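# Thread pull stud into tool holder's tapered end, finger-tight

## Task

Turn the pull stud into the threaded tapered end of the tool holder until it is fully seated and only hand-tight, without cross-threading or overtightening it.

## Robot and tools

Robot: two UR7e-type arms, left_arm and right_arm, each carrying a Robotiq 140 two-finger gripper whose fingers are rigid (they do not fold). The work happens on a table inside a physics simulation. A camera stand sits behind the arms.

Frames: in the scene frame the origin is at table-top height, halfway between the nominal arm bases; +x points out over the table, +z points up, and left_arm is on the +y side. Image left and right do not match the arm names. Measured bases: left_arm at (+0.028, +0.508, +0.050) with quat_wxyz (+1.000, 0, 0, +0.011); right_arm at (-0.067, -0.435, +0.050) with quat_wxyz (+1.000, 0, 0, +0.002). Every hand pose, velocity, target and wrist-camera pose is given in that arm's own base frame. Fixed cameras and the table use the scene frame. The gripper's fingers point along its +z and close along its y. end_effector_position is the pinch point between the closed pads. Fingertips reach about 33 mm past it at gaps up to 40 mm, and about 9 mm past it when fully open. Reported poses can be off by a few cm.

Row layout, shared by execute_actions and move: one flat list of 20 numbers that always covers both arms. Positions 1-10 belong to left_arm: x, y, z in metres, then qw, qx, qy, qz, then gripper position, force_limit, speed. Positions 11-20 are the same ten for right_arm. x..qz is an absolute target pose for end_effector_position and its orientation, in that arm's base frame. It is not an offset. The three gripper numbers each run from -1 to 1. position: +1 is fully open (140 mm), the pads meet near -0.8, and -1 closes until blocked. force_limit sets grip strength, about 14 N at -1 and 58 N at +1 at slow speed. speed sets finger travel rate, about 30 mm/s at -1 and 250 mm/s at +1. A fast close grips much harder. Both force_limit and speed start at +1. To leave an arm alone, repeat its last reported pose and its last gripper numbers exactly. To hold an orientation, send the same quaternion every time. Do not copy back a drifted one.

execute_actions(actions, cameras): actions is a list of actions. Each action is a table of up to 15 rows, one row per 1/30 s step, and the last row repeats until all 15 steps are filled. The whole call is rejected if the first action puts a target more than 0.6 m from the current gripper along any gripper axis. cameras is an optional list of names or ["all"]. An empty actions list returns full state plus images.

move(target, speed, blend, stop_force, zero, blocking, cameras): drives each gripper in a straight line to the target. target is one row or a list of up to 15 rows, all sharing a 10 s limit. speed is in m/s, from 0.002 to 3.6, default 0.25. blend is a corner radius in m, where 0 means stop at each target. stop_force is in N, from 3 to 120, and ends an arm's path once its wrist force pushes against the direction of motion. It is unreliable while the gripper rotates and must not be used when leaving a contact. zero (default true) re-zeros the force reference before the move. blocking=false returns after 0.5 s while the move continues, and cannot be combined with stop_force. The move neither avoids obstacles nor slows for them. The result adds a move: line such as done, off_target, moving, held or fault, plus limits tags: paced means the command was clipped, held means a check blocked steps.

Other tools: wait(seconds 0-10); stop() brakes a running move; zoom_image(camera, region [x0,y0,x1,y1] px, at most 504x504); zero_wrist_force(arm); read_manual(section); finished_scene(scene 1-2) ends the scene and cannot be undone. Cameras: cam_head_left, cam_head_right, cam_high, cam_low, cam_left_wrist, cam_right_wrist, each 672x504.

Reading results: object_status 0 means moving, 1 means blocked while opening, 2 means blocked while closing (a hold), 3 means it reached the commanded position or the pads touched. position_measured is in counts: 3 is open, 139 is about 60 mm, 200 is about 20 mm, 230 means pads together. To tighten a grip at status 2, raise force_limit and shift position slightly, e.g. -1 to -0.98. Wrist force and torque are in the gripper's own axes and show a surface pushing into the arm. Hand target is where the arm is currently being sent. Orientation changes are clipped to 32 degrees per step, so large turns take several commands. A wrist joint can deliver only about 12 N m more than its holding load.

Threading advice: steady the holder with one gripper. Grip the stud with the other, line it up on the bore axis, press lightly, and rotate the wrist in small increments: turn, release, rotate back, re-grip. Stop once resistance rises.

Avoid: forces of about 150 N or contact torques over the limits (wrist joints 26.6 N m), since these stop the arm for 10 s. Also avoid collisions between the arms, fast impacts, dropping parts or releasing them while moving, anything leaving the table, sweeping paths close to an arm's own base, and long stretched-out holds that heat the motors (MOTOR HOT, then an over-temperature stop).

Each tool is called after "Call:" by a JSON object that holds its "op" and its "data".

## Session

Call:
{"op": "execute_actions", "data": {"actions": []}}

Scene clock: 0.00 s.
left_arm: end_effector_position=(+0.6568, +0.3200, +0.3065) position_measured=3 object_status=3 end_effector_quat_wxyz=(-0.357, +0.890, +0.120, +0.258) | right_arm: end_effector_position=(+0.6485, -0.1120, +0.0618) position_measured=3 object_status=3 end_effector_quat_wxyz=(+0.020, +0.894, -0.071, +0.442)
Joint positions: left_arm=[-0.056 -1.389 1.732 -2.414 -0.771 3.034] | right_arm=[-0.529 -1.108 2.325 -3.662 -1.252 2.92]
Joint velocities: within noise
Joint torques (N m): no reading
Wrist force (N): no reading
Wrist torque (N m): no reading
Wrist force, peak (N): no reading
Hand target: left_arm +0.6568, +0.3200, +0.3065; -0.357, +0.890, +0.120, +0.258 | right_arm +0.6485, -0.1120, +0.0618; +0.020, +0.894, -0.071, +0.442
Tool commands: left_gripper/position=+1.0 left_gripper/force_limit=+1.0 left_gripper/speed=+1.0 right_gripper/position=+1.0 right_gripper/force_limit=+1.0 right_gripper/speed=+1.0

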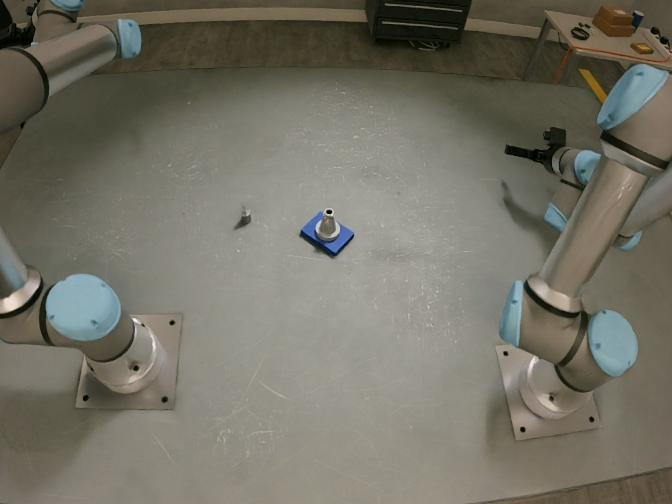

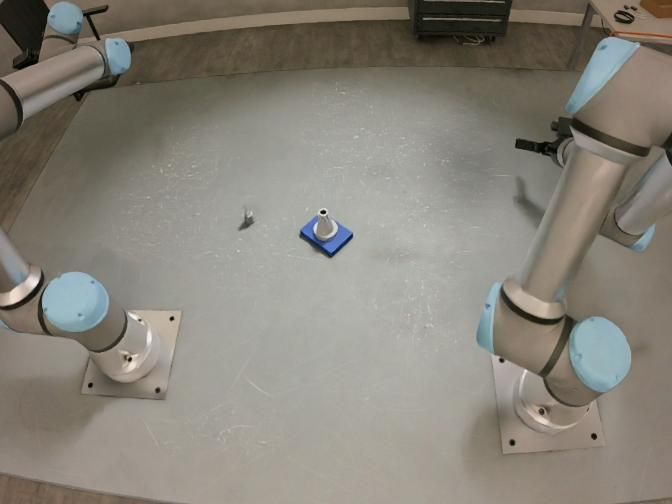

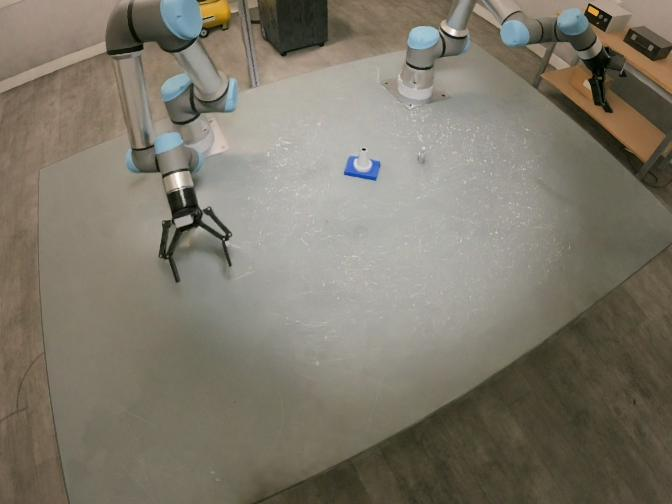

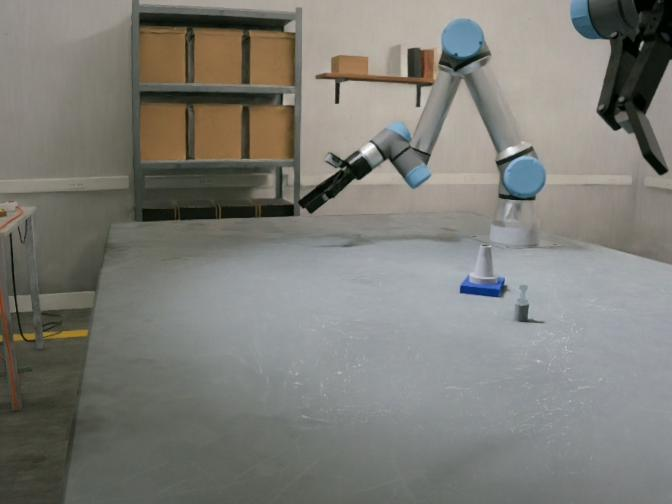

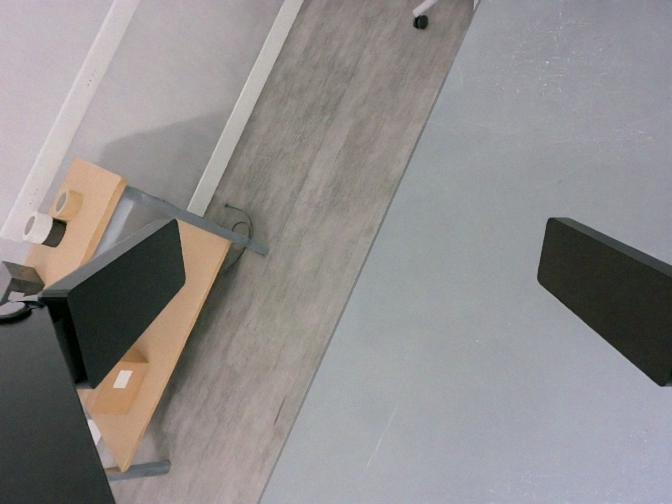

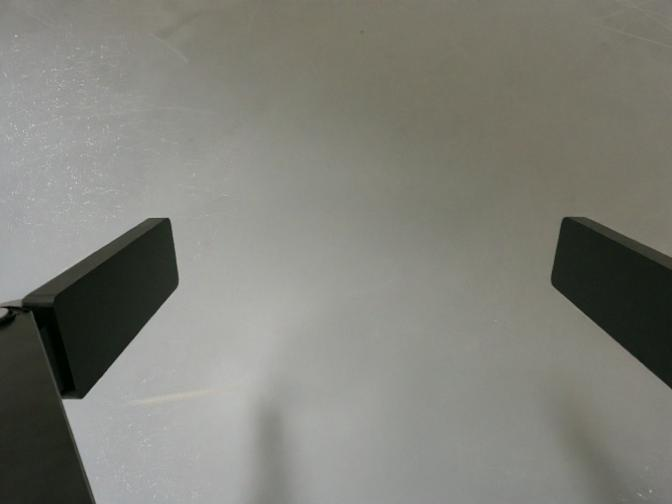

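Call:
{"op": "zoom_image", "data": {"camera": "cam_low", "region": [440, 230, 570, 340]}}

Call:
{"op": "zoom_image", "data": {"camera": "cam_head_left", "region": [220, 180, 370, 280]}}

Scaled by 3.877 from the camera's 672x504 image, which has a finer 960x720 frame.

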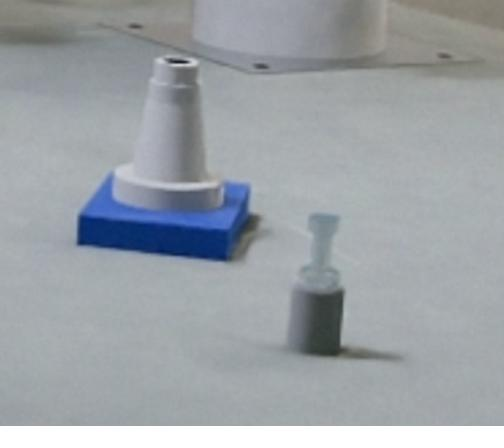

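Scaled by 3.360 from the camera's 672x504 image, which has a finer 960x720 frame.

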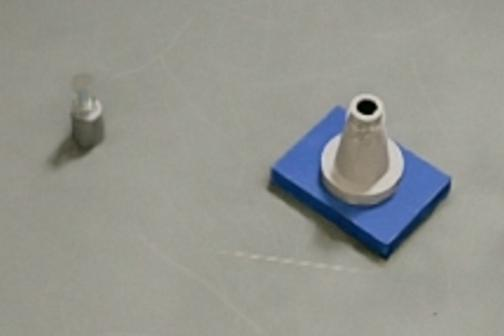

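Call:
{"op": "move", "data": {"target": [0.50,-0.34,0.40,0,1,0,0,1,1,1,0.6485,-0.1120,0.0618,0.020,0.894,-0.071,0.442,1,1,1], "speed": 0.4, "cameras": ["cam_left_wrist","cam_low"]}}

Scene clock: 29.10 s.
left_arm: end_effector_position=(+0.5000, -0.3399, +0.3999) position_measured=3 object_status=3 end_effector_quat_wxyz=(+0.000, +1.000, +0.000, +0.000) | right_arm: end_effector_position=(+0.6485, -0.1120, +0.0618) position_measured=3 object_status=3 end_effector_quat_wxyz=(+0.020, +0.894, -0.071, +0.442)
Joint positions: left_arm=[-0.819 -1.273 0.902 -1.199 -1.571 2.322] | right_arm=[-0.529 -1.107 2.325 -3.665 -1.253 2.921]
Joint torques (N m): left_arm=[1.17 -39.78 -27.73 -5.34 -0.26 1.89] | right_arm=[8.99 -18.83 -2.65 -4.93 -1.59 1.41]
Wrist force (N): left_arm=[-1.2 2.3 -1.7] | right_arm=[0.0 -0.2 0.1]
Wrist torque (N m): left_arm=[0.24 -0.15 -0.14] | right_arm=[-0.05 0.00 -0.10]
Wrist force, peak (N): left_arm=[-1.6 5.5 -2.0] | right_arm=[0.0 -0.5 0.2]
Hand target: left_arm +0.5000, -0.3400, +0.4000; +0.000, +1.000, +0.000, +0.000 | right_arm +0.6485, -0.1120, +0.0618; +0.020, +0.894, -0.071, +0.442
Off the commanded pose: left_arm 0.000 m, 0 deg | right_arm 0.000 m, 0 deg.
move: done
Images, in order (width x height): cam_low 672x504, cam_left_wrist 672x504.

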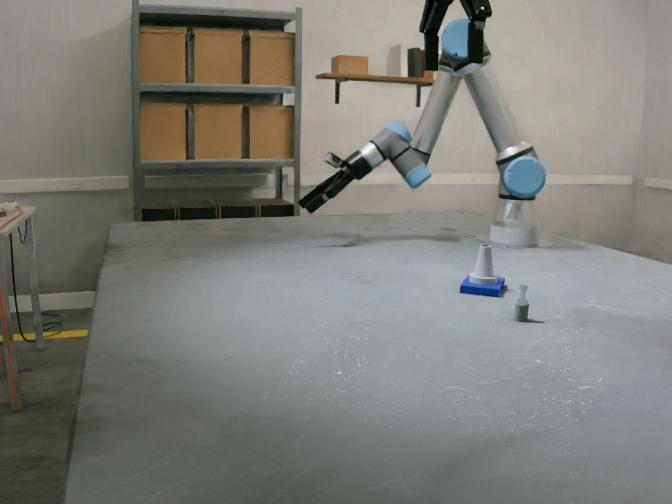

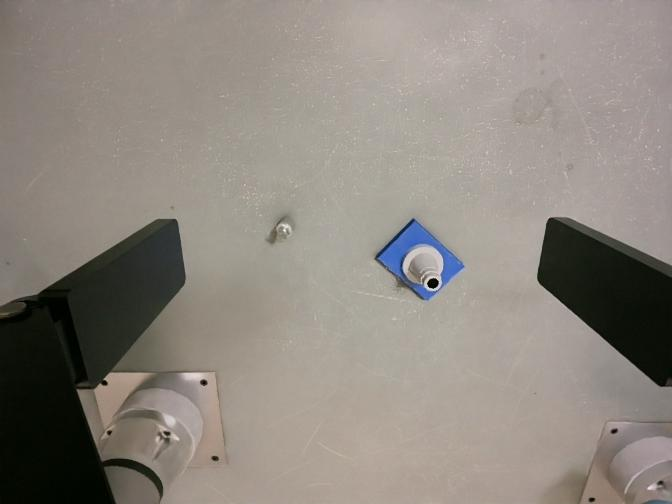

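Call:
{"op": "move", "data": {"target": [0.46,-0.3,0.16,0,1,0,0,1,1,1,0.6485,-0.1120,0.0618,0.020,0.894,-0.071,0.442,1,1,1], "speed": 0.3, "cameras": ["cam_left_wrist"]}}

Call:
{"op": "zoom_image", "data": {"camera": "cam_left_wrist", "region": [180, 150, 600, 400]}}

Scene clock: 39.37 s.
left_arm: end_effector_position=(+0.4600, -0.3000, +0.1601) position_measured=3 object_status=3 end_effector_quat_wxyz=(+0.000, +1.000, +0.000, +0.000) | right_arm: end_effector_position=(+0.6485, -0.1120, +0.0618) position_measured=3 object_status=3 end_effector_quat_wxyz=(+0.020, +0.894, -0.071, +0.442)
Joint positions: left_arm=[-0.823 -1.435 1.726 -1.861 -1.571 2.318] | right_arm=[-0.529 -1.107 2.325 -3.665 -1.253 2.921]
Joint torques (N m): left_arm=[-2.68 -28.97 -18.07 -4.5 1.22 -1.09] | right_arm=[7.23 -21.64 -2.72 -2.78 -0.5 0.27]
Wrist force (N): left_arm=[-1.3 2.7 -1.5] | right_arm=[0.0 -0.1 -0.2]
Wrist torque (N m): left_arm=[0.30 -0.14 -0.06] | right_arm=[-0.03 0.00 -0.10]
Wrist force, peak (N): left_arm=[-0.8 3.0 -4.8] | right_arm=[0.0 -0.5 -0.2]
Hand target: left_arm +0.4600, -0.3000, +0.1600; +0.000, +1.000, +0.000, +0.000 | right_arm +0.6485, -0.1120, +0.0618; +0.020, +0.894, -0.071, +0.442
Off the commanded pose: left_arm 0.000 m, 0 deg | right_arm 0.000 m, 0 deg.
move: done
Images, in order (width x height): cam_left_wrist 672x504.

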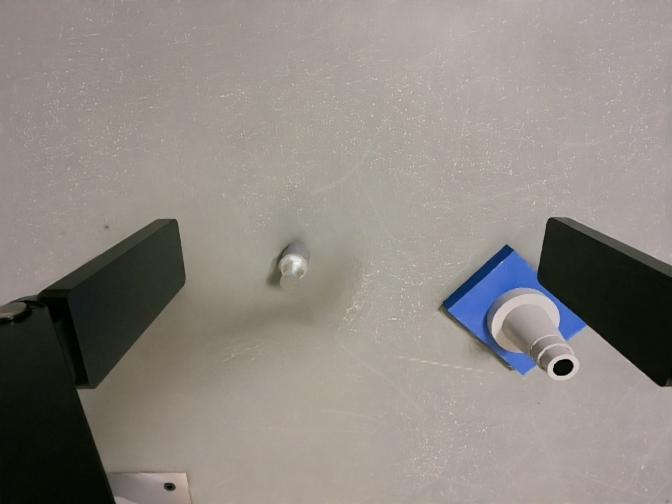

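Scaled by 1.200 from the camera's 672x504 image, which has a finer 960x720 frame.

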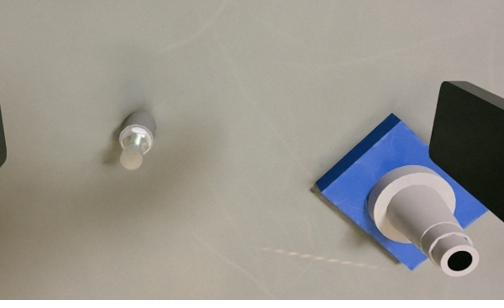

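Call:
{"op": "move", "data": {"target": [[0.42,-0.27,0.16,0,0.5403,0.8415,0,-0.3,-1,0,0.6485,-0.1120,0.0618,0.020,0.894,-0.071,0.442,1,1,1],[0.384,-0.2526,0.14,0,-0.4161,0.9093,0,-0.3,-1,0,0.6485,-0.1120,0.0618,0.020,0.894,-0.071,0.442,1,1,1],[0.384,-0.2526,0.14,0,-0.98999,0.14112,0,-0.3,-1,0,0.6485,-0.1120,0.0618,0.020,0.894,-0.071,0.442,1,1,1],[0.384,-0.2526,0.10,0,-0.70711,-0.70711,0,-0.3,-1,0,0.6485,-0.1120,0.0618,0.020,0.894,-0.071,0.442,1,1,1]], "speed": 0.6, "cameras": ["cam_left_wrist","cam_low","cam_head_left"]}}

Call:
{"op": "zoom_image", "data": {"camera": "cam_low", "region": [440, 170, 600, 340]}}

Scene clock: 75.70 s.
left_arm: end_effector_position=(+0.3840, -0.2526, +0.0999) position_measured=167 object_status=3 end_effector_quat_wxyz=(+0.000, +0.707, +0.707, +0.000) | right_arm: end_effector_position=(+0.6485, -0.1120, +0.0618) position_measured=3 object_status=3 end_effector_quat_wxyz=(+0.020, +0.894, -0.071, +0.442)
Joint positions: left_arm=[-0.876 -1.595 2.061 -2.037 -1.571 -5.588] | right_arm=[-0.529 -1.107 2.325 -3.665 -1.253 2.921]
Joint torques (N m): left_arm=[1.48 -30.31 -29.28 -0.31 -0.53 -1.5] | right_arm=[2.09 -28.84 -5.06 -2.19 2.03 0.06]
Wrist force (N): left_arm=[-0.9 2.2 -1.9] | right_arm=[-0.3 -0.3 -0.2]
Wrist torque (N m): left_arm=[0.22 -0.19 -0.26] | right_arm=[-0.05 0.07 -0.10]
Wrist force, peak (N): left_arm=[-1.3 2.8 -2.0] | right_arm=[-0.1 -0.5 -0.2]
Hand target: left_arm +0.3840, -0.2526, +0.1000; +0.000, +0.707, +0.707, +0.000 | right_arm +0.6485, -0.1120, +0.0618; +0.020, +0.894, -0.071, +0.442
Off the commanded pose: left_arm 0.000 m, 0 deg | right_arm 0.000 m, 0 deg.
move: done
Images, in order (width x height): cam_head_left 672x504, cam_low 672x504, cam_left_wrist 672x504.

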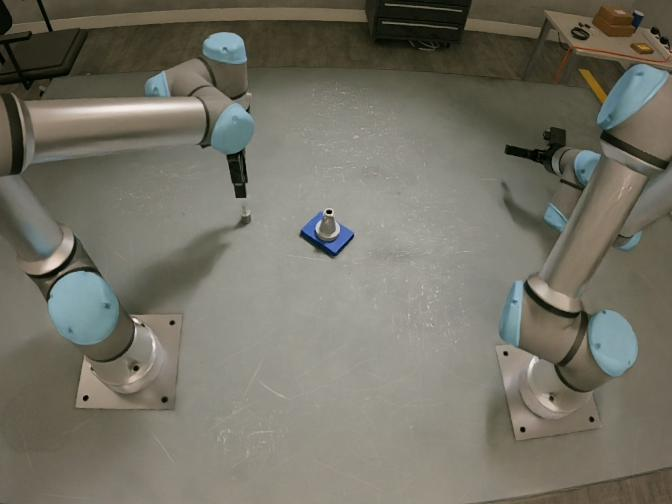

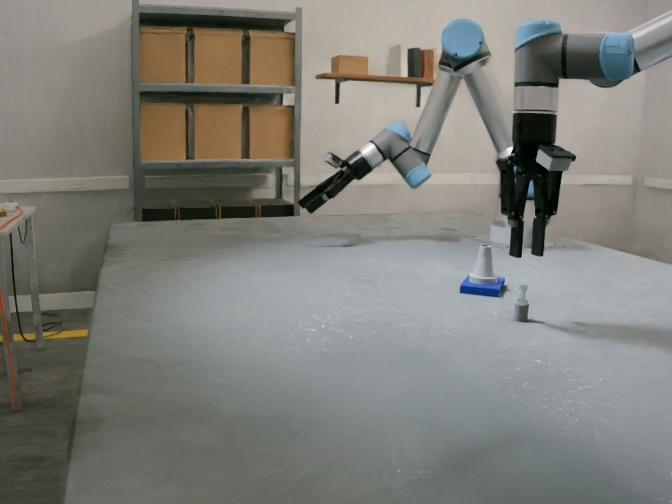

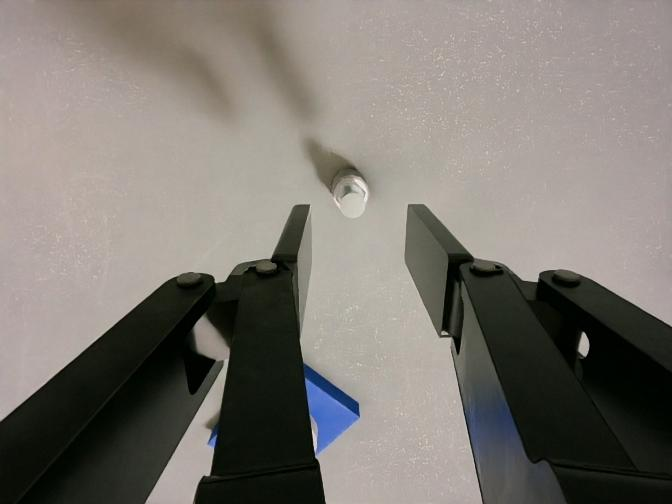

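Scaled by 2.965 from the camera's 672x504 image, which has a finer 960x720 frame.

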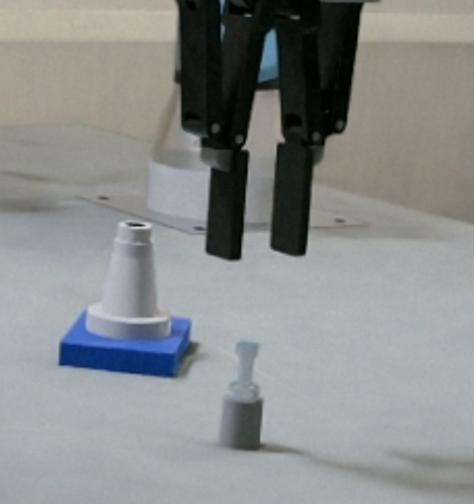

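Call:
{"op": "move", "data": {"target": [[0.3835,-0.2524,0.021,0,0.70711,0.70711,0,-0.3,-1,0,0.6485,-0.1120,0.0618,0.020,0.894,-0.071,0.442,1,1,1],[0.3835,-0.2524,0.021,0,0.70711,0.70711,0,-1,0,-1,0.6485,-0.1120,0.0618,0.020,0.894,-0.071,0.442,1,1,1]], "speed": 0.12, "cameras": ["cam_left_wrist","cam_low"]}}

Call:
{"op": "zoom_image", "data": {"camera": "cam_low", "region": [460, 220, 580, 340]}}

Scene clock: 88.40 s.
left_arm: end_effector_position=(+0.3836, -0.2525, +0.0212) position_measured=212 object_status=2 end_effector_quat_wxyz=(+0.000, +0.707, +0.707, +0.000) | right_arm: end_effector_position=(+0.6485, -0.1120, +0.0618) position_measured=3 object_status=3 end_effector_quat_wxyz=(+0.020, +0.894, -0.071, +0.442)
Joint positions: left_arm=[-0.877 -1.476 2.178 -2.274 -1.571 -5.589] | right_arm=[-0.529 -1.107 2.325 -3.665 -1.253 2.921]
Joint torques (N m): left_arm=[7.65 -5.61 -2.35 1.02 -0.13 1.75] | right_arm=[-0.38 -32.3 -7.12 -2.33 1.92 0.04]
Wrist force (N): left_arm=[3.2 -2.3 -49.4] | right_arm=[0.0 -0.1 0.0]
Wrist torque (N m): left_arm=[0.16 -0.13 -0.15] | right_arm=[-0.01 0.00 -0.10]
Wrist force, peak (N): left_arm=[3.4 -2.1 -49.5] | right_arm=[-0.1 -0.4 -0.3]
Hand target: left_arm +0.3835, -0.2524, +0.0210; +0.000, +0.707, +0.707, +0.000 | right_arm +0.6485, -0.1120, +0.0618; +0.020, +0.894, -0.071, +0.442
Off the commanded pose: left_arm 0.000 m, 0 deg | right_arm 0.000 m, 0 deg.
move: done
Images, in order (width x height): cam_low 672x504, cam_left_wrist 672x504.

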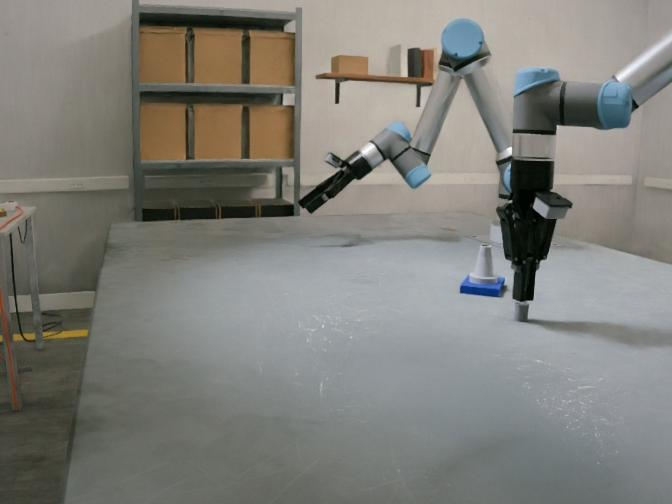

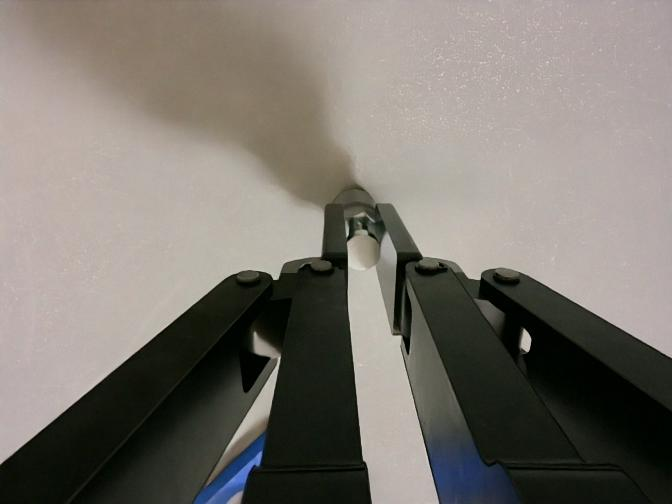

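Scaled by 4.200 from the camera's 672x504 image, which has a finer 960x720 frame.

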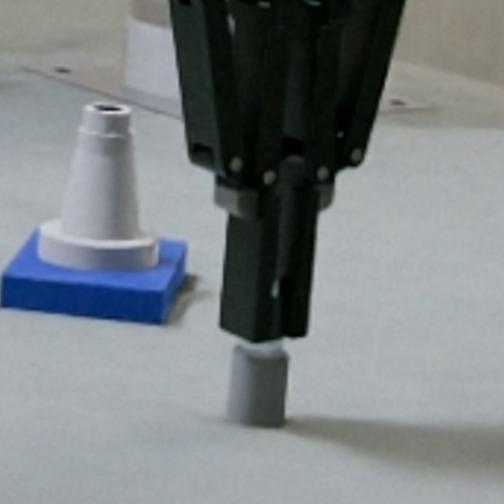

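Call:
{"op": "move", "data": {"target": [[0.3835,-0.2524,0.03,0,0.70711,0.70711,0,-1,0,-1,0.6485,-0.1120,0.0618,0.020,0.894,-0.071,0.442,1,1,1],[0.3835,-0.2524,0.14,0,0.70711,0.70711,0,-1,0,-1,0.6485,-0.1120,0.0618,0.020,0.894,-0.071,0.442,1,1,1]], "speed": [0.03,0.15], "cameras": ["cam_left_wrist","cam_low"]}}

Call:
{"op": "zoom_image", "data": {"camera": "cam_low", "region": [460, 200, 580, 340]}}

Call:
{"op": "zoom_image", "data": {"camera": "cam_left_wrist", "region": [280, 150, 430, 290]}}

Scene clock: 96.50 s.
left_arm: end_effector_position=(+0.3835, -0.2524, +0.1400) position_measured=212 object_status=2 end_effector_quat_wxyz=(+0.000, +0.707, +0.707, +0.000) | right_arm: end_effector_position=(+0.6485, -0.1120, +0.0618) position_measured=3 object_status=3 end_effector_quat_wxyz=(+0.020, +0.894, -0.071, +0.442)
Joint positions: left_arm=[-0.877 -1.638 1.99 -1.924 -1.571 -5.589] | right_arm=[-0.529 -1.107 2.325 -3.665 -1.253 2.921]
Joint torques (N m): left_arm=[-6.38 -15.45 -25.1 -3.05 0.78 -1.54] | right_arm=[-3.01 -34.56 -6.69 -2.25 1.99 -0.06]
Wrist force (N): left_arm=[-1.5 2.4 -1.3] | right_arm=[0.1 -0.1 0.0]
Wrist torque (N m): left_arm=[0.24 -0.09 -0.15] | right_arm=[-0.03 -0.02 -0.09]
Wrist force, peak (N): left_arm=[1.7 -0.7 -55.9] | right_arm=[-0.2 -0.6 -0.1]
Hand target: left_arm +0.3835, -0.2524, +0.1400; +0.000, +0.707, +0.707, +0.000 | right_arm +0.6485, -0.1120, +0.0618; +0.020, +0.894, -0.071, +0.442
Off the commanded pose: left_arm 0.000 m, 0 deg | right_arm 0.000 m, 0 deg.
move: done
Images, in order (width x height): cam_low 672x504, cam_left_wrist 672x504.

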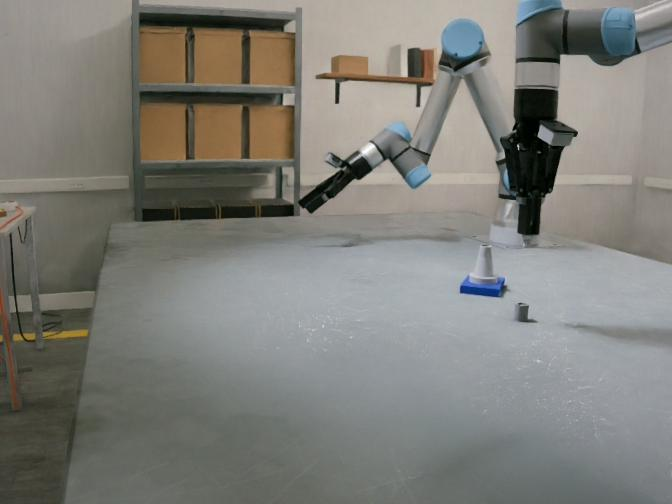

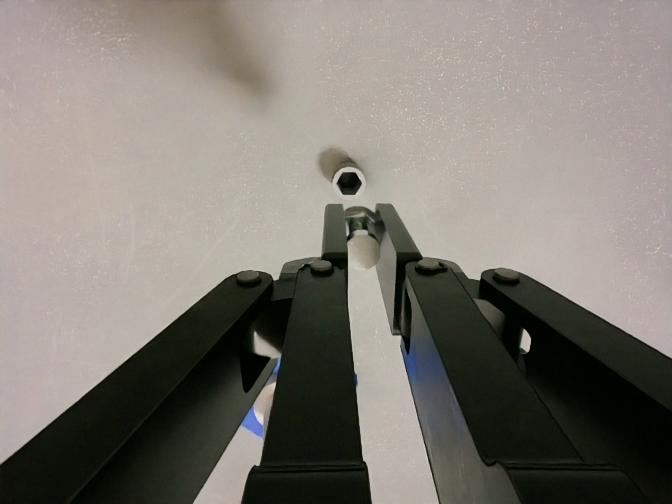

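Scaled by 3.600 from the camera's 672x504 image, which has a finer 960x720 frame.

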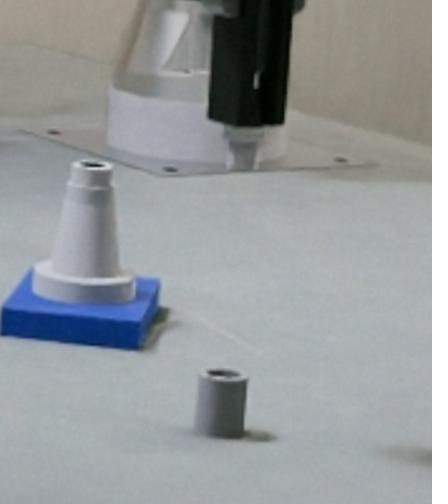

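Scaled by 3.360 from the camera's 672x504 image, which has a finer 960x720 frame.

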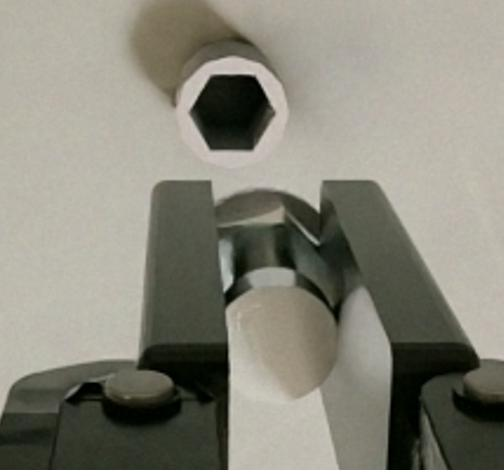

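Call:
{"op": "move", "data": {"target": [0.333,-0.4575,0.135,0,0.70711,0.70711,0,-1,0,-1,0.6485,-0.1120,0.0618,0.020,0.894,-0.071,0.442,1,1,1], "speed": 0.2, "cameras": ["cam_left_wrist","cam_low","cam_head_left","cam_head_right"]}}

Call:
{"op": "zoom_image", "data": {"camera": "cam_low", "region": [440, 190, 530, 300]}}

Call:
{"op": "zoom_image", "data": {"camera": "cam_left_wrist", "region": [280, 150, 430, 290]}}

Call:
{"op": "zoom_image", "data": {"camera": "cam_head_left", "region": [270, 150, 390, 260]}}

Scene clock: 117.83 s.
left_arm: end_effector_position=(+0.3330, -0.4574, +0.1350) position_measured=212 object_status=2 end_effector_quat_wxyz=(+0.000, +0.707, +0.707, +0.000) | right_arm: end_effector_position=(+0.6485, -0.1120, +0.0618) position_measured=3 object_status=3 end_effector_quat_wxyz=(+0.020, +0.894, -0.071, +0.442)
Joint positions: left_arm=[-1.179 -1.378 1.725 -1.918 -1.571 -5.892] | right_arm=[-0.529 -1.107 2.325 -3.665 -1.253 2.921]
Joint torques (N m): left_arm=[1.56 -35.73 -24.55 -5.38 1.41 1.11] | right_arm=[-5.1 -37.81 -7.94 -2.33 2.03 0.01]
Wrist force (N): left_arm=[-1.3 1.9 -0.9] | right_arm=[0.0 -0.3 -0.2]
Wrist torque (N m): left_arm=[0.13 -0.13 -0.28] | right_arm=[-0.07 -0.01 -0.10]
Wrist force, peak (N): left_arm=[-4.3 1.5 -0.7] | right_arm=[-0.2 -0.4 -0.3]
Hand target: left_arm +0.3330, -0.4575, +0.1350; +0.000, +0.707, +0.707, +0.000 | right_arm +0.6485, -0.1120, +0.0618; +0.020, +0.894, -0.071, +0.442
Off the commanded pose: left_arm 0.000 m, 0 deg | right_arm 0.000 m, 0 deg.
move: done
Images, in order (width x height): cam_head_left 672x504, cam_head_right 672x504, cam_low 672x504, cam_left_wrist 672x504.

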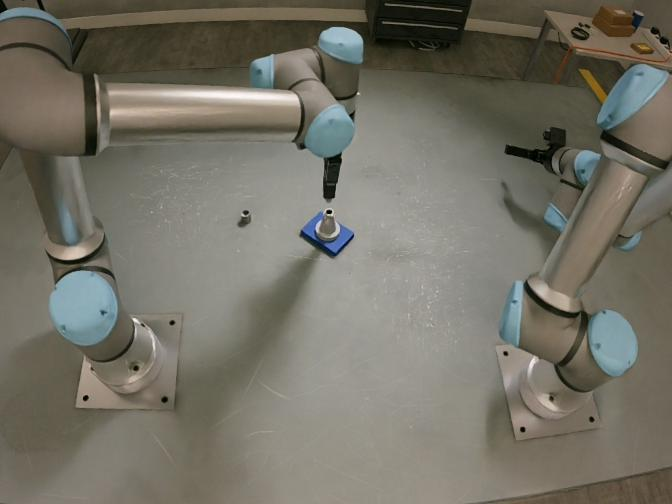

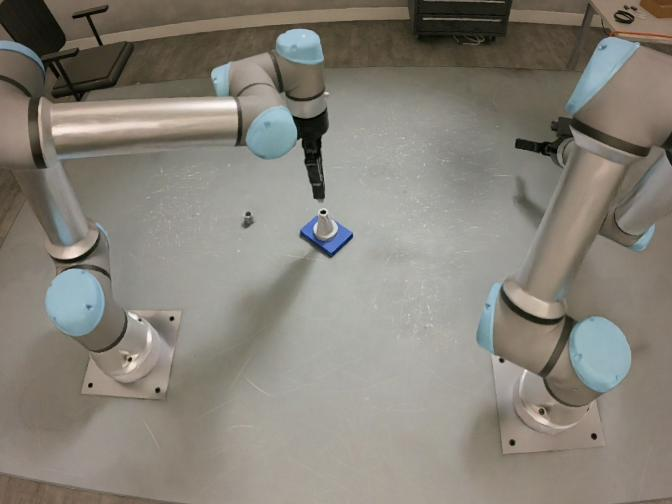

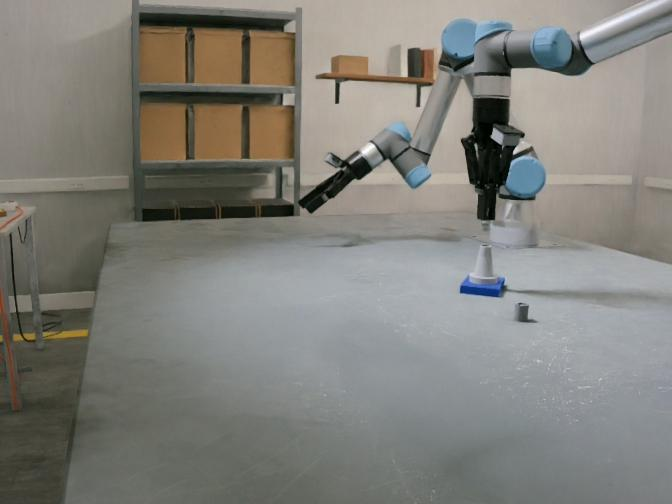

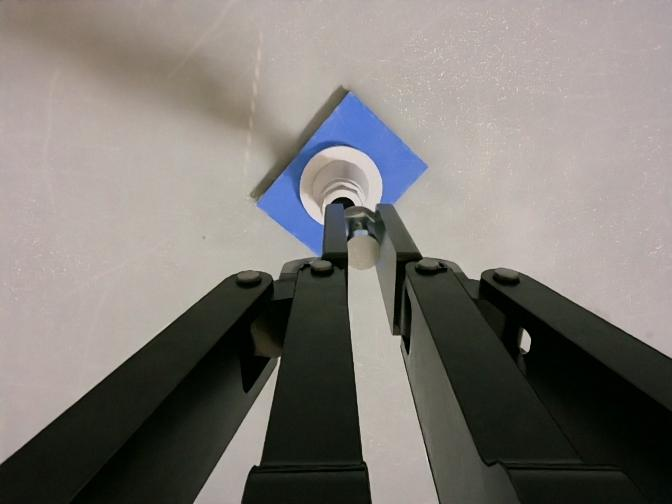

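Scaled by 4.582 from the camera's 672x504 image, which has a finer 960x720 frame.

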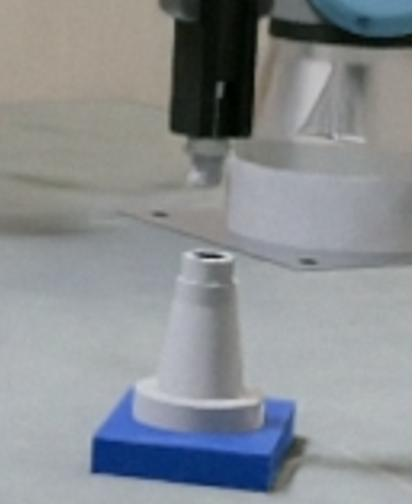

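Scaled by 3.360 from the camera's 672x504 image, which has a finer 960x720 frame.

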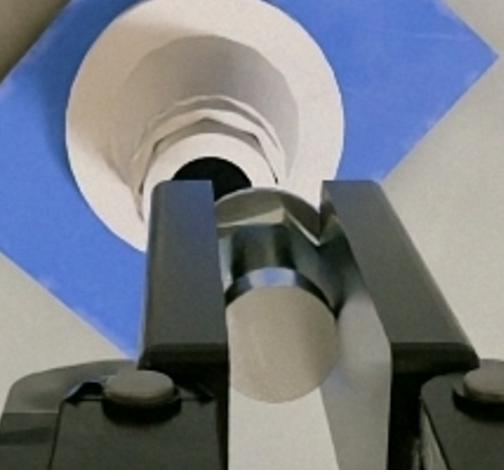

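Scaled by 4.200 from the camera's 672x504 image, which has a finer 960x720 frame.

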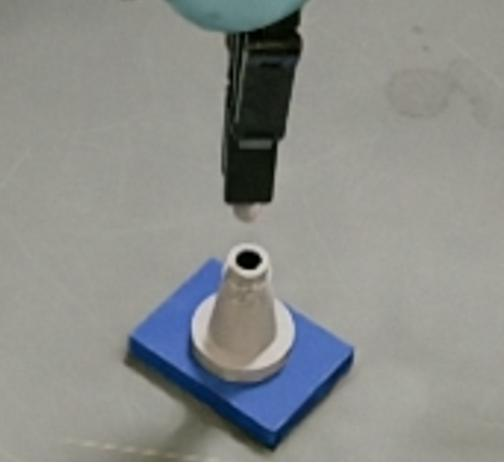

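Call:
{"op": "move", "data": {"target": [0.3285,-0.458,0.115,0,0.70711,0.70711,0,-1,0,-1,0.6485,-0.1120,0.0618,0.020,0.894,-0.071,0.442,1,1,1], "speed": 0.05, "stop_force": 6, "cameras": ["cam_left_wrist","cam_low","cam_head_left","cam_head_right"]}}

Call:
{"op": "zoom_image", "data": {"camera": "cam_low", "region": [455, 200, 515, 270]}}

Call:
{"op": "zoom_image", "data": {"camera": "cam_left_wrist", "region": [280, 150, 430, 290]}}

Call:
{"op": "zoom_image", "data": {"camera": "cam_head_left", "region": [300, 170, 360, 240]}}

Call:
{"op": "zoom_image", "data": {"camera": "cam_head_right", "region": [290, 170, 350, 240]}}

Scene clock: 138.17 s.
left_arm: end_effector_position=(+0.3285, -0.4580, +0.1150) position_measured=212 object_status=2 end_effector_quat_wxyz=(+0.000, +0.707, +0.707, +0.000) | right_arm: end_effector_position=(+0.6485, -0.1120, +0.0618) position_measured=3 object_status=3 end_effector_quat_wxyz=(+0.020, +0.894, -0.071, +0.442)
Joint positions: left_arm=[-1.187 -1.366 1.765 -1.97 -1.571 -5.9] | right_arm=[-0.529 -1.107 2.325 -3.665 -1.253 2.921]
Joint torques (N m): left_arm=[9.35 -43.54 -30.92 -0.36 -0.5 1.71] | right_arm=[-6.55 -40.51 -8.24 -2.18 1.94 -0.05]
Wrist force (N): left_arm=[-1.6 2.3 -0.9] | right_arm=[-0.1 -0.2 0.0]
Wrist torque (N m): left_arm=[0.21 -0.07 -0.08] | right_arm=[-0.03 0.02 -0.10]
Wrist force, peak (N): left_arm=[-1.4 2.6 -1.5] | right_arm=[0.3 -0.4 -0.4]
Hand target: left_arm +0.3285, -0.4580, +0.1150; +0.000, +0.707, +0.707, +0.000 | right_arm +0.6485, -0.1120, +0.0618; +0.020, +0.894, -0.071, +0.442
Off the commanded pose: left_arm 0.000 m, 0 deg | right_arm 0.000 m, 0 deg.
move: done
Images, in order (width x height): cam_head_left 672x504, cam_head_right 672x504, cam_low 672x504, cam_left_wrist 672x504.

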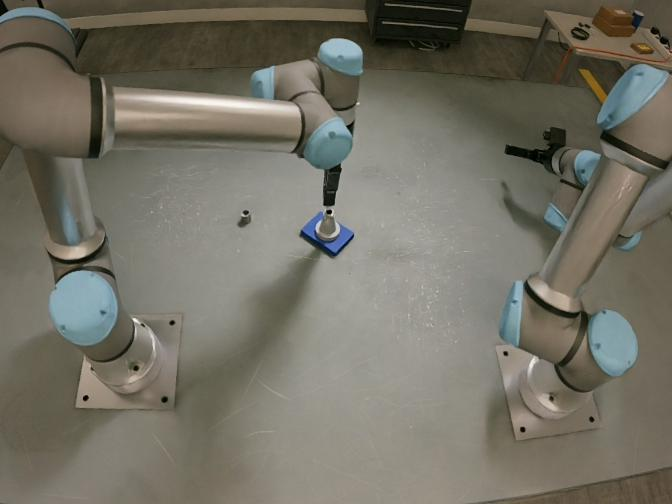

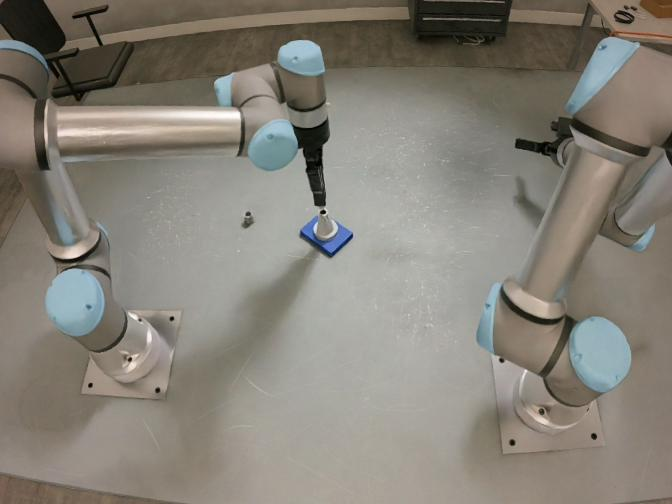

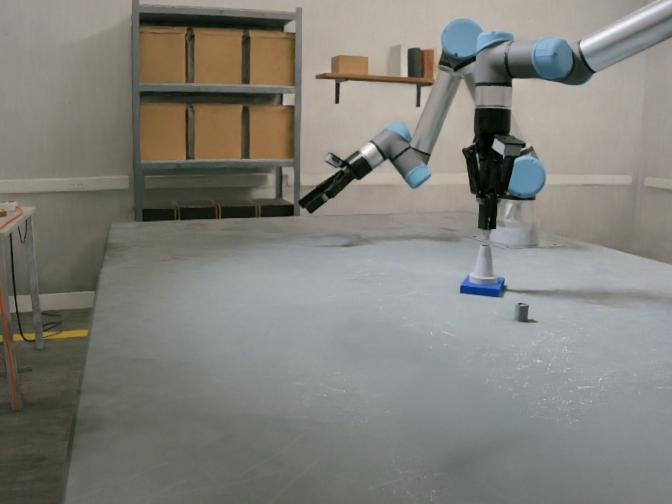

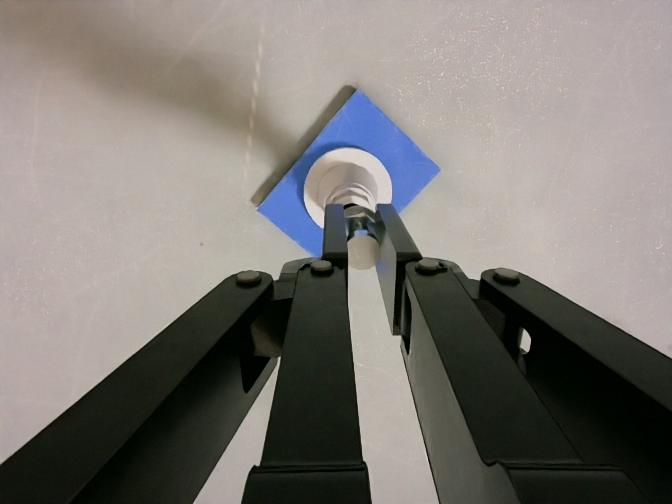

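Scaled by 7.200 from the camera's 672x504 image, which has a finer 960x720 frame.

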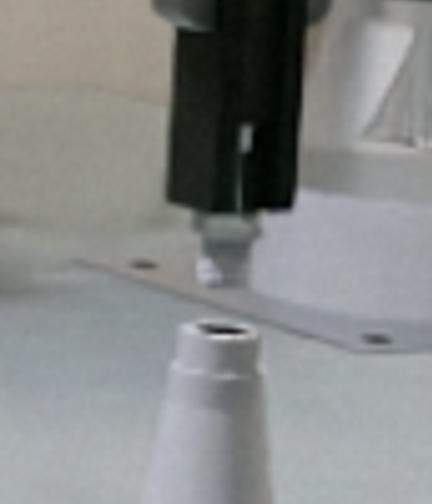

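Scaled by 3.360 from the camera's 672x504 image, which has a finer 960x720 frame.

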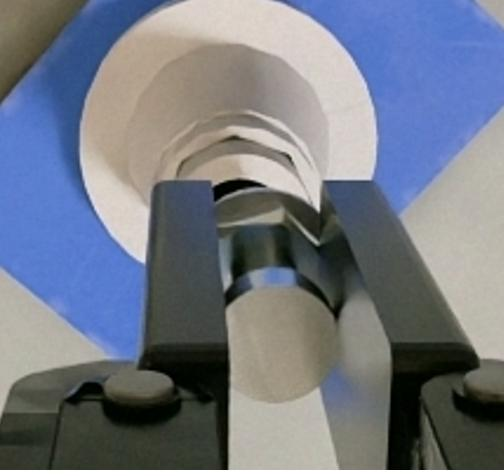

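Scaled by 7.200 from the camera's 672x504 image, which has a finer 960x720 frame.

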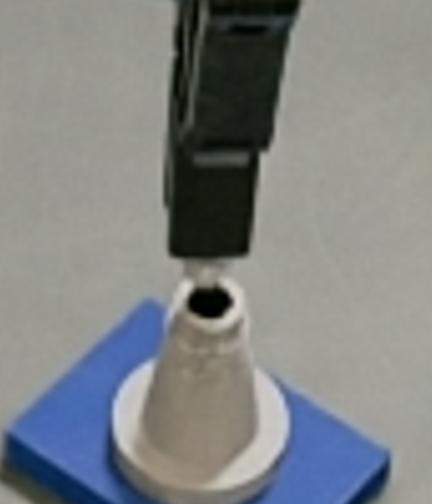

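Scaled by 7.200 from the camera's 672x504 image, which has a finer 960x720 frame.

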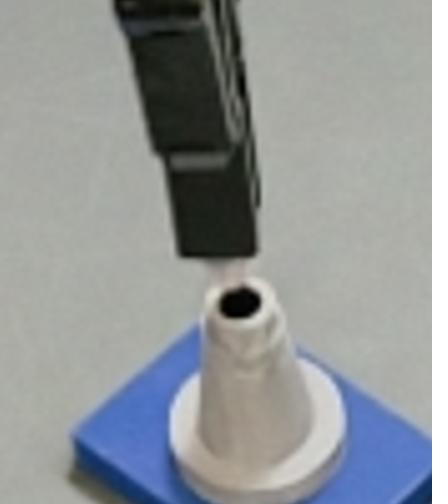

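Call:
{"op": "move", "data": {"target": [0.3285,-0.4603,0.108,0,0.70711,0.70711,0,-1,0,-1,0.6485,-0.1120,0.0618,0.020,0.894,-0.071,0.442,1,1,1], "speed": 0.03, "stop_force": 5, "cameras": ["cam_low","cam_head_left","cam_head_right"]}}

Call:
{"op": "zoom_image", "data": {"camera": "cam_low", "region": [455, 200, 515, 270]}}

Call:
{"op": "zoom_image", "data": {"camera": "cam_head_left", "region": [310, 190, 350, 230]}}

Call:
{"op": "zoom_image", "data": {"camera": "cam_head_right", "region": [300, 190, 340, 230]}}

Scene clock: 160.67 s.
left_arm: end_effector_position=(+0.3285, -0.4603, +0.1080) position_measured=212 object_status=2 end_effector_quat_wxyz=(+0.000, +0.707, +0.707, +0.000) | right_arm: end_effector_position=(+0.6485, -0.1120, +0.0618) position_measured=3 object_status=3 end_effector_quat_wxyz=(+0.020, +0.894, -0.071, +0.442)
Joint positions: left_arm=[-1.189 -1.355 1.771 -1.987 -1.571 -5.901] | right_arm=[-0.529 -1.107 2.325 -3.665 -1.253 2.921]
Joint torques (N m): left_arm=[-0.68 -44.36 -31.14 -0.36 1.8 0.77] | right_arm=[-7.23 -43.49 -9.38 -2.17 2.1 0.09]
Wrist force (N): left_arm=[-1.3 2.2 -0.6] | right_arm=[0.0 0.0 -0.3]
Wrist torque (N m): left_arm=[0.19 -0.14 -0.09] | right_arm=[-0.01 -0.01 -0.10]
Wrist force, peak (N): left_arm=[-1.5 2.7 -0.8] | right_arm=[-0.1 -0.6 -0.1]
Hand target: left_arm +0.3285, -0.4603, +0.1080; +0.000, +0.707, +0.707, +0.000 | right_arm +0.6485, -0.1120, +0.0618; +0.020, +0.894, -0.071, +0.442
Off the commanded pose: left_arm 0.000 m, 0 deg | right_arm 0.000 m, 0 deg.
move: done
Images, in order (width x height): cam_head_left 672x504, cam_head_right 672x504, cam_low 672x504.

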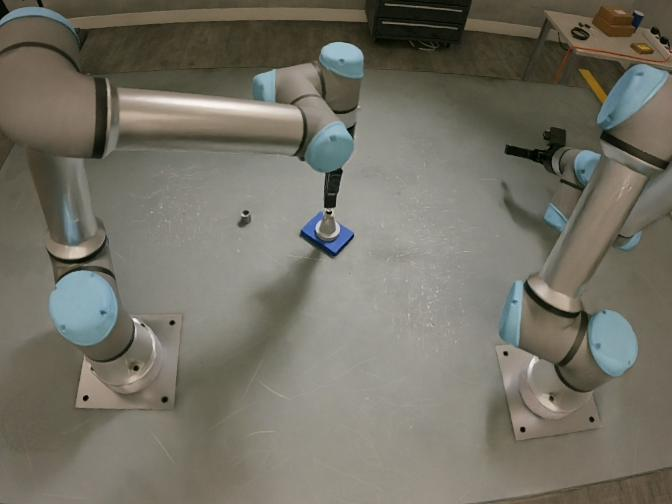

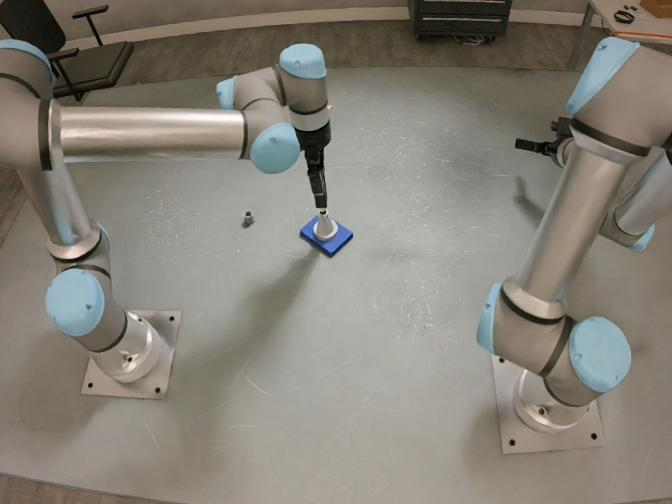

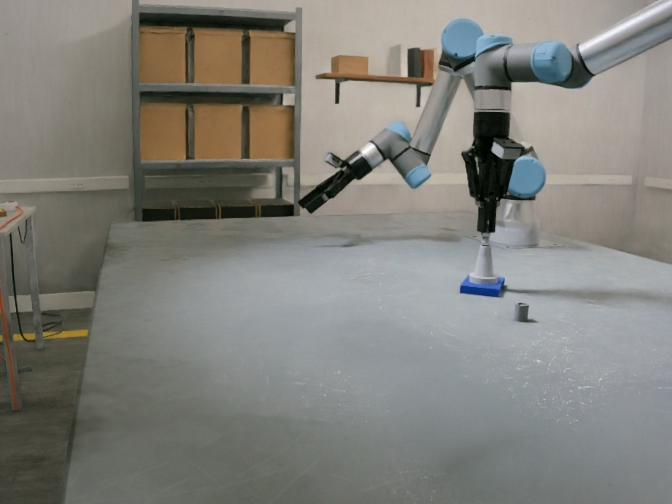

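Scaled by 7.200 from the camera's 672x504 image, which has a finer 960x720 frame.

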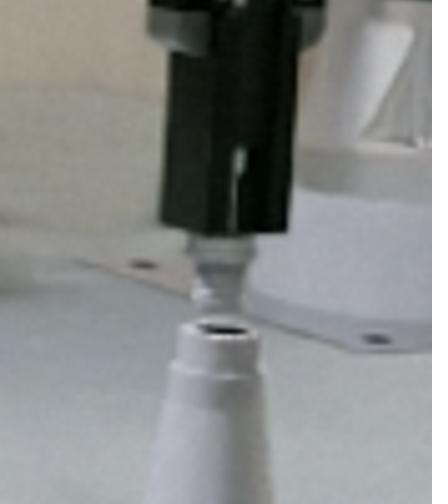

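Scaled by 12.600 from the camera's 672x504 image, which has a finer 960x720 frame.

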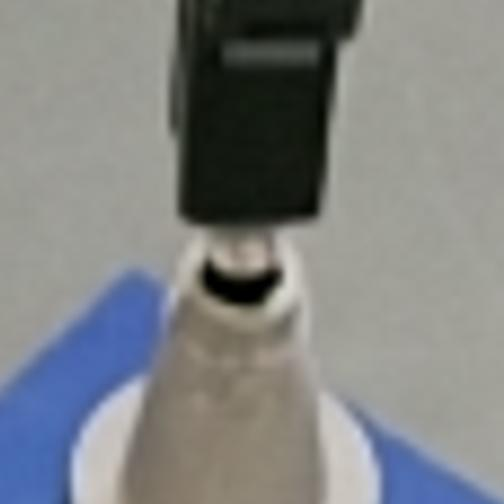

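Scaled by 12.600 from the camera's 672x504 image, which has a finer 960x720 frame.

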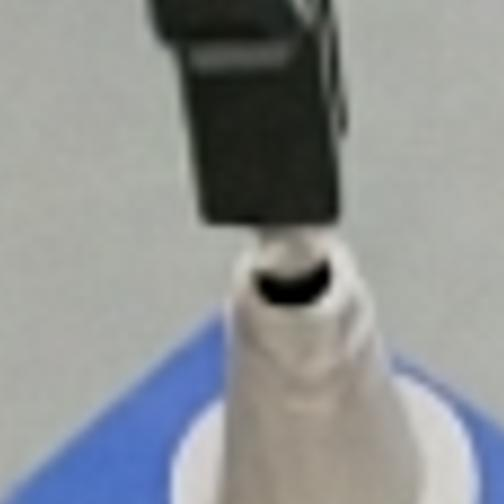

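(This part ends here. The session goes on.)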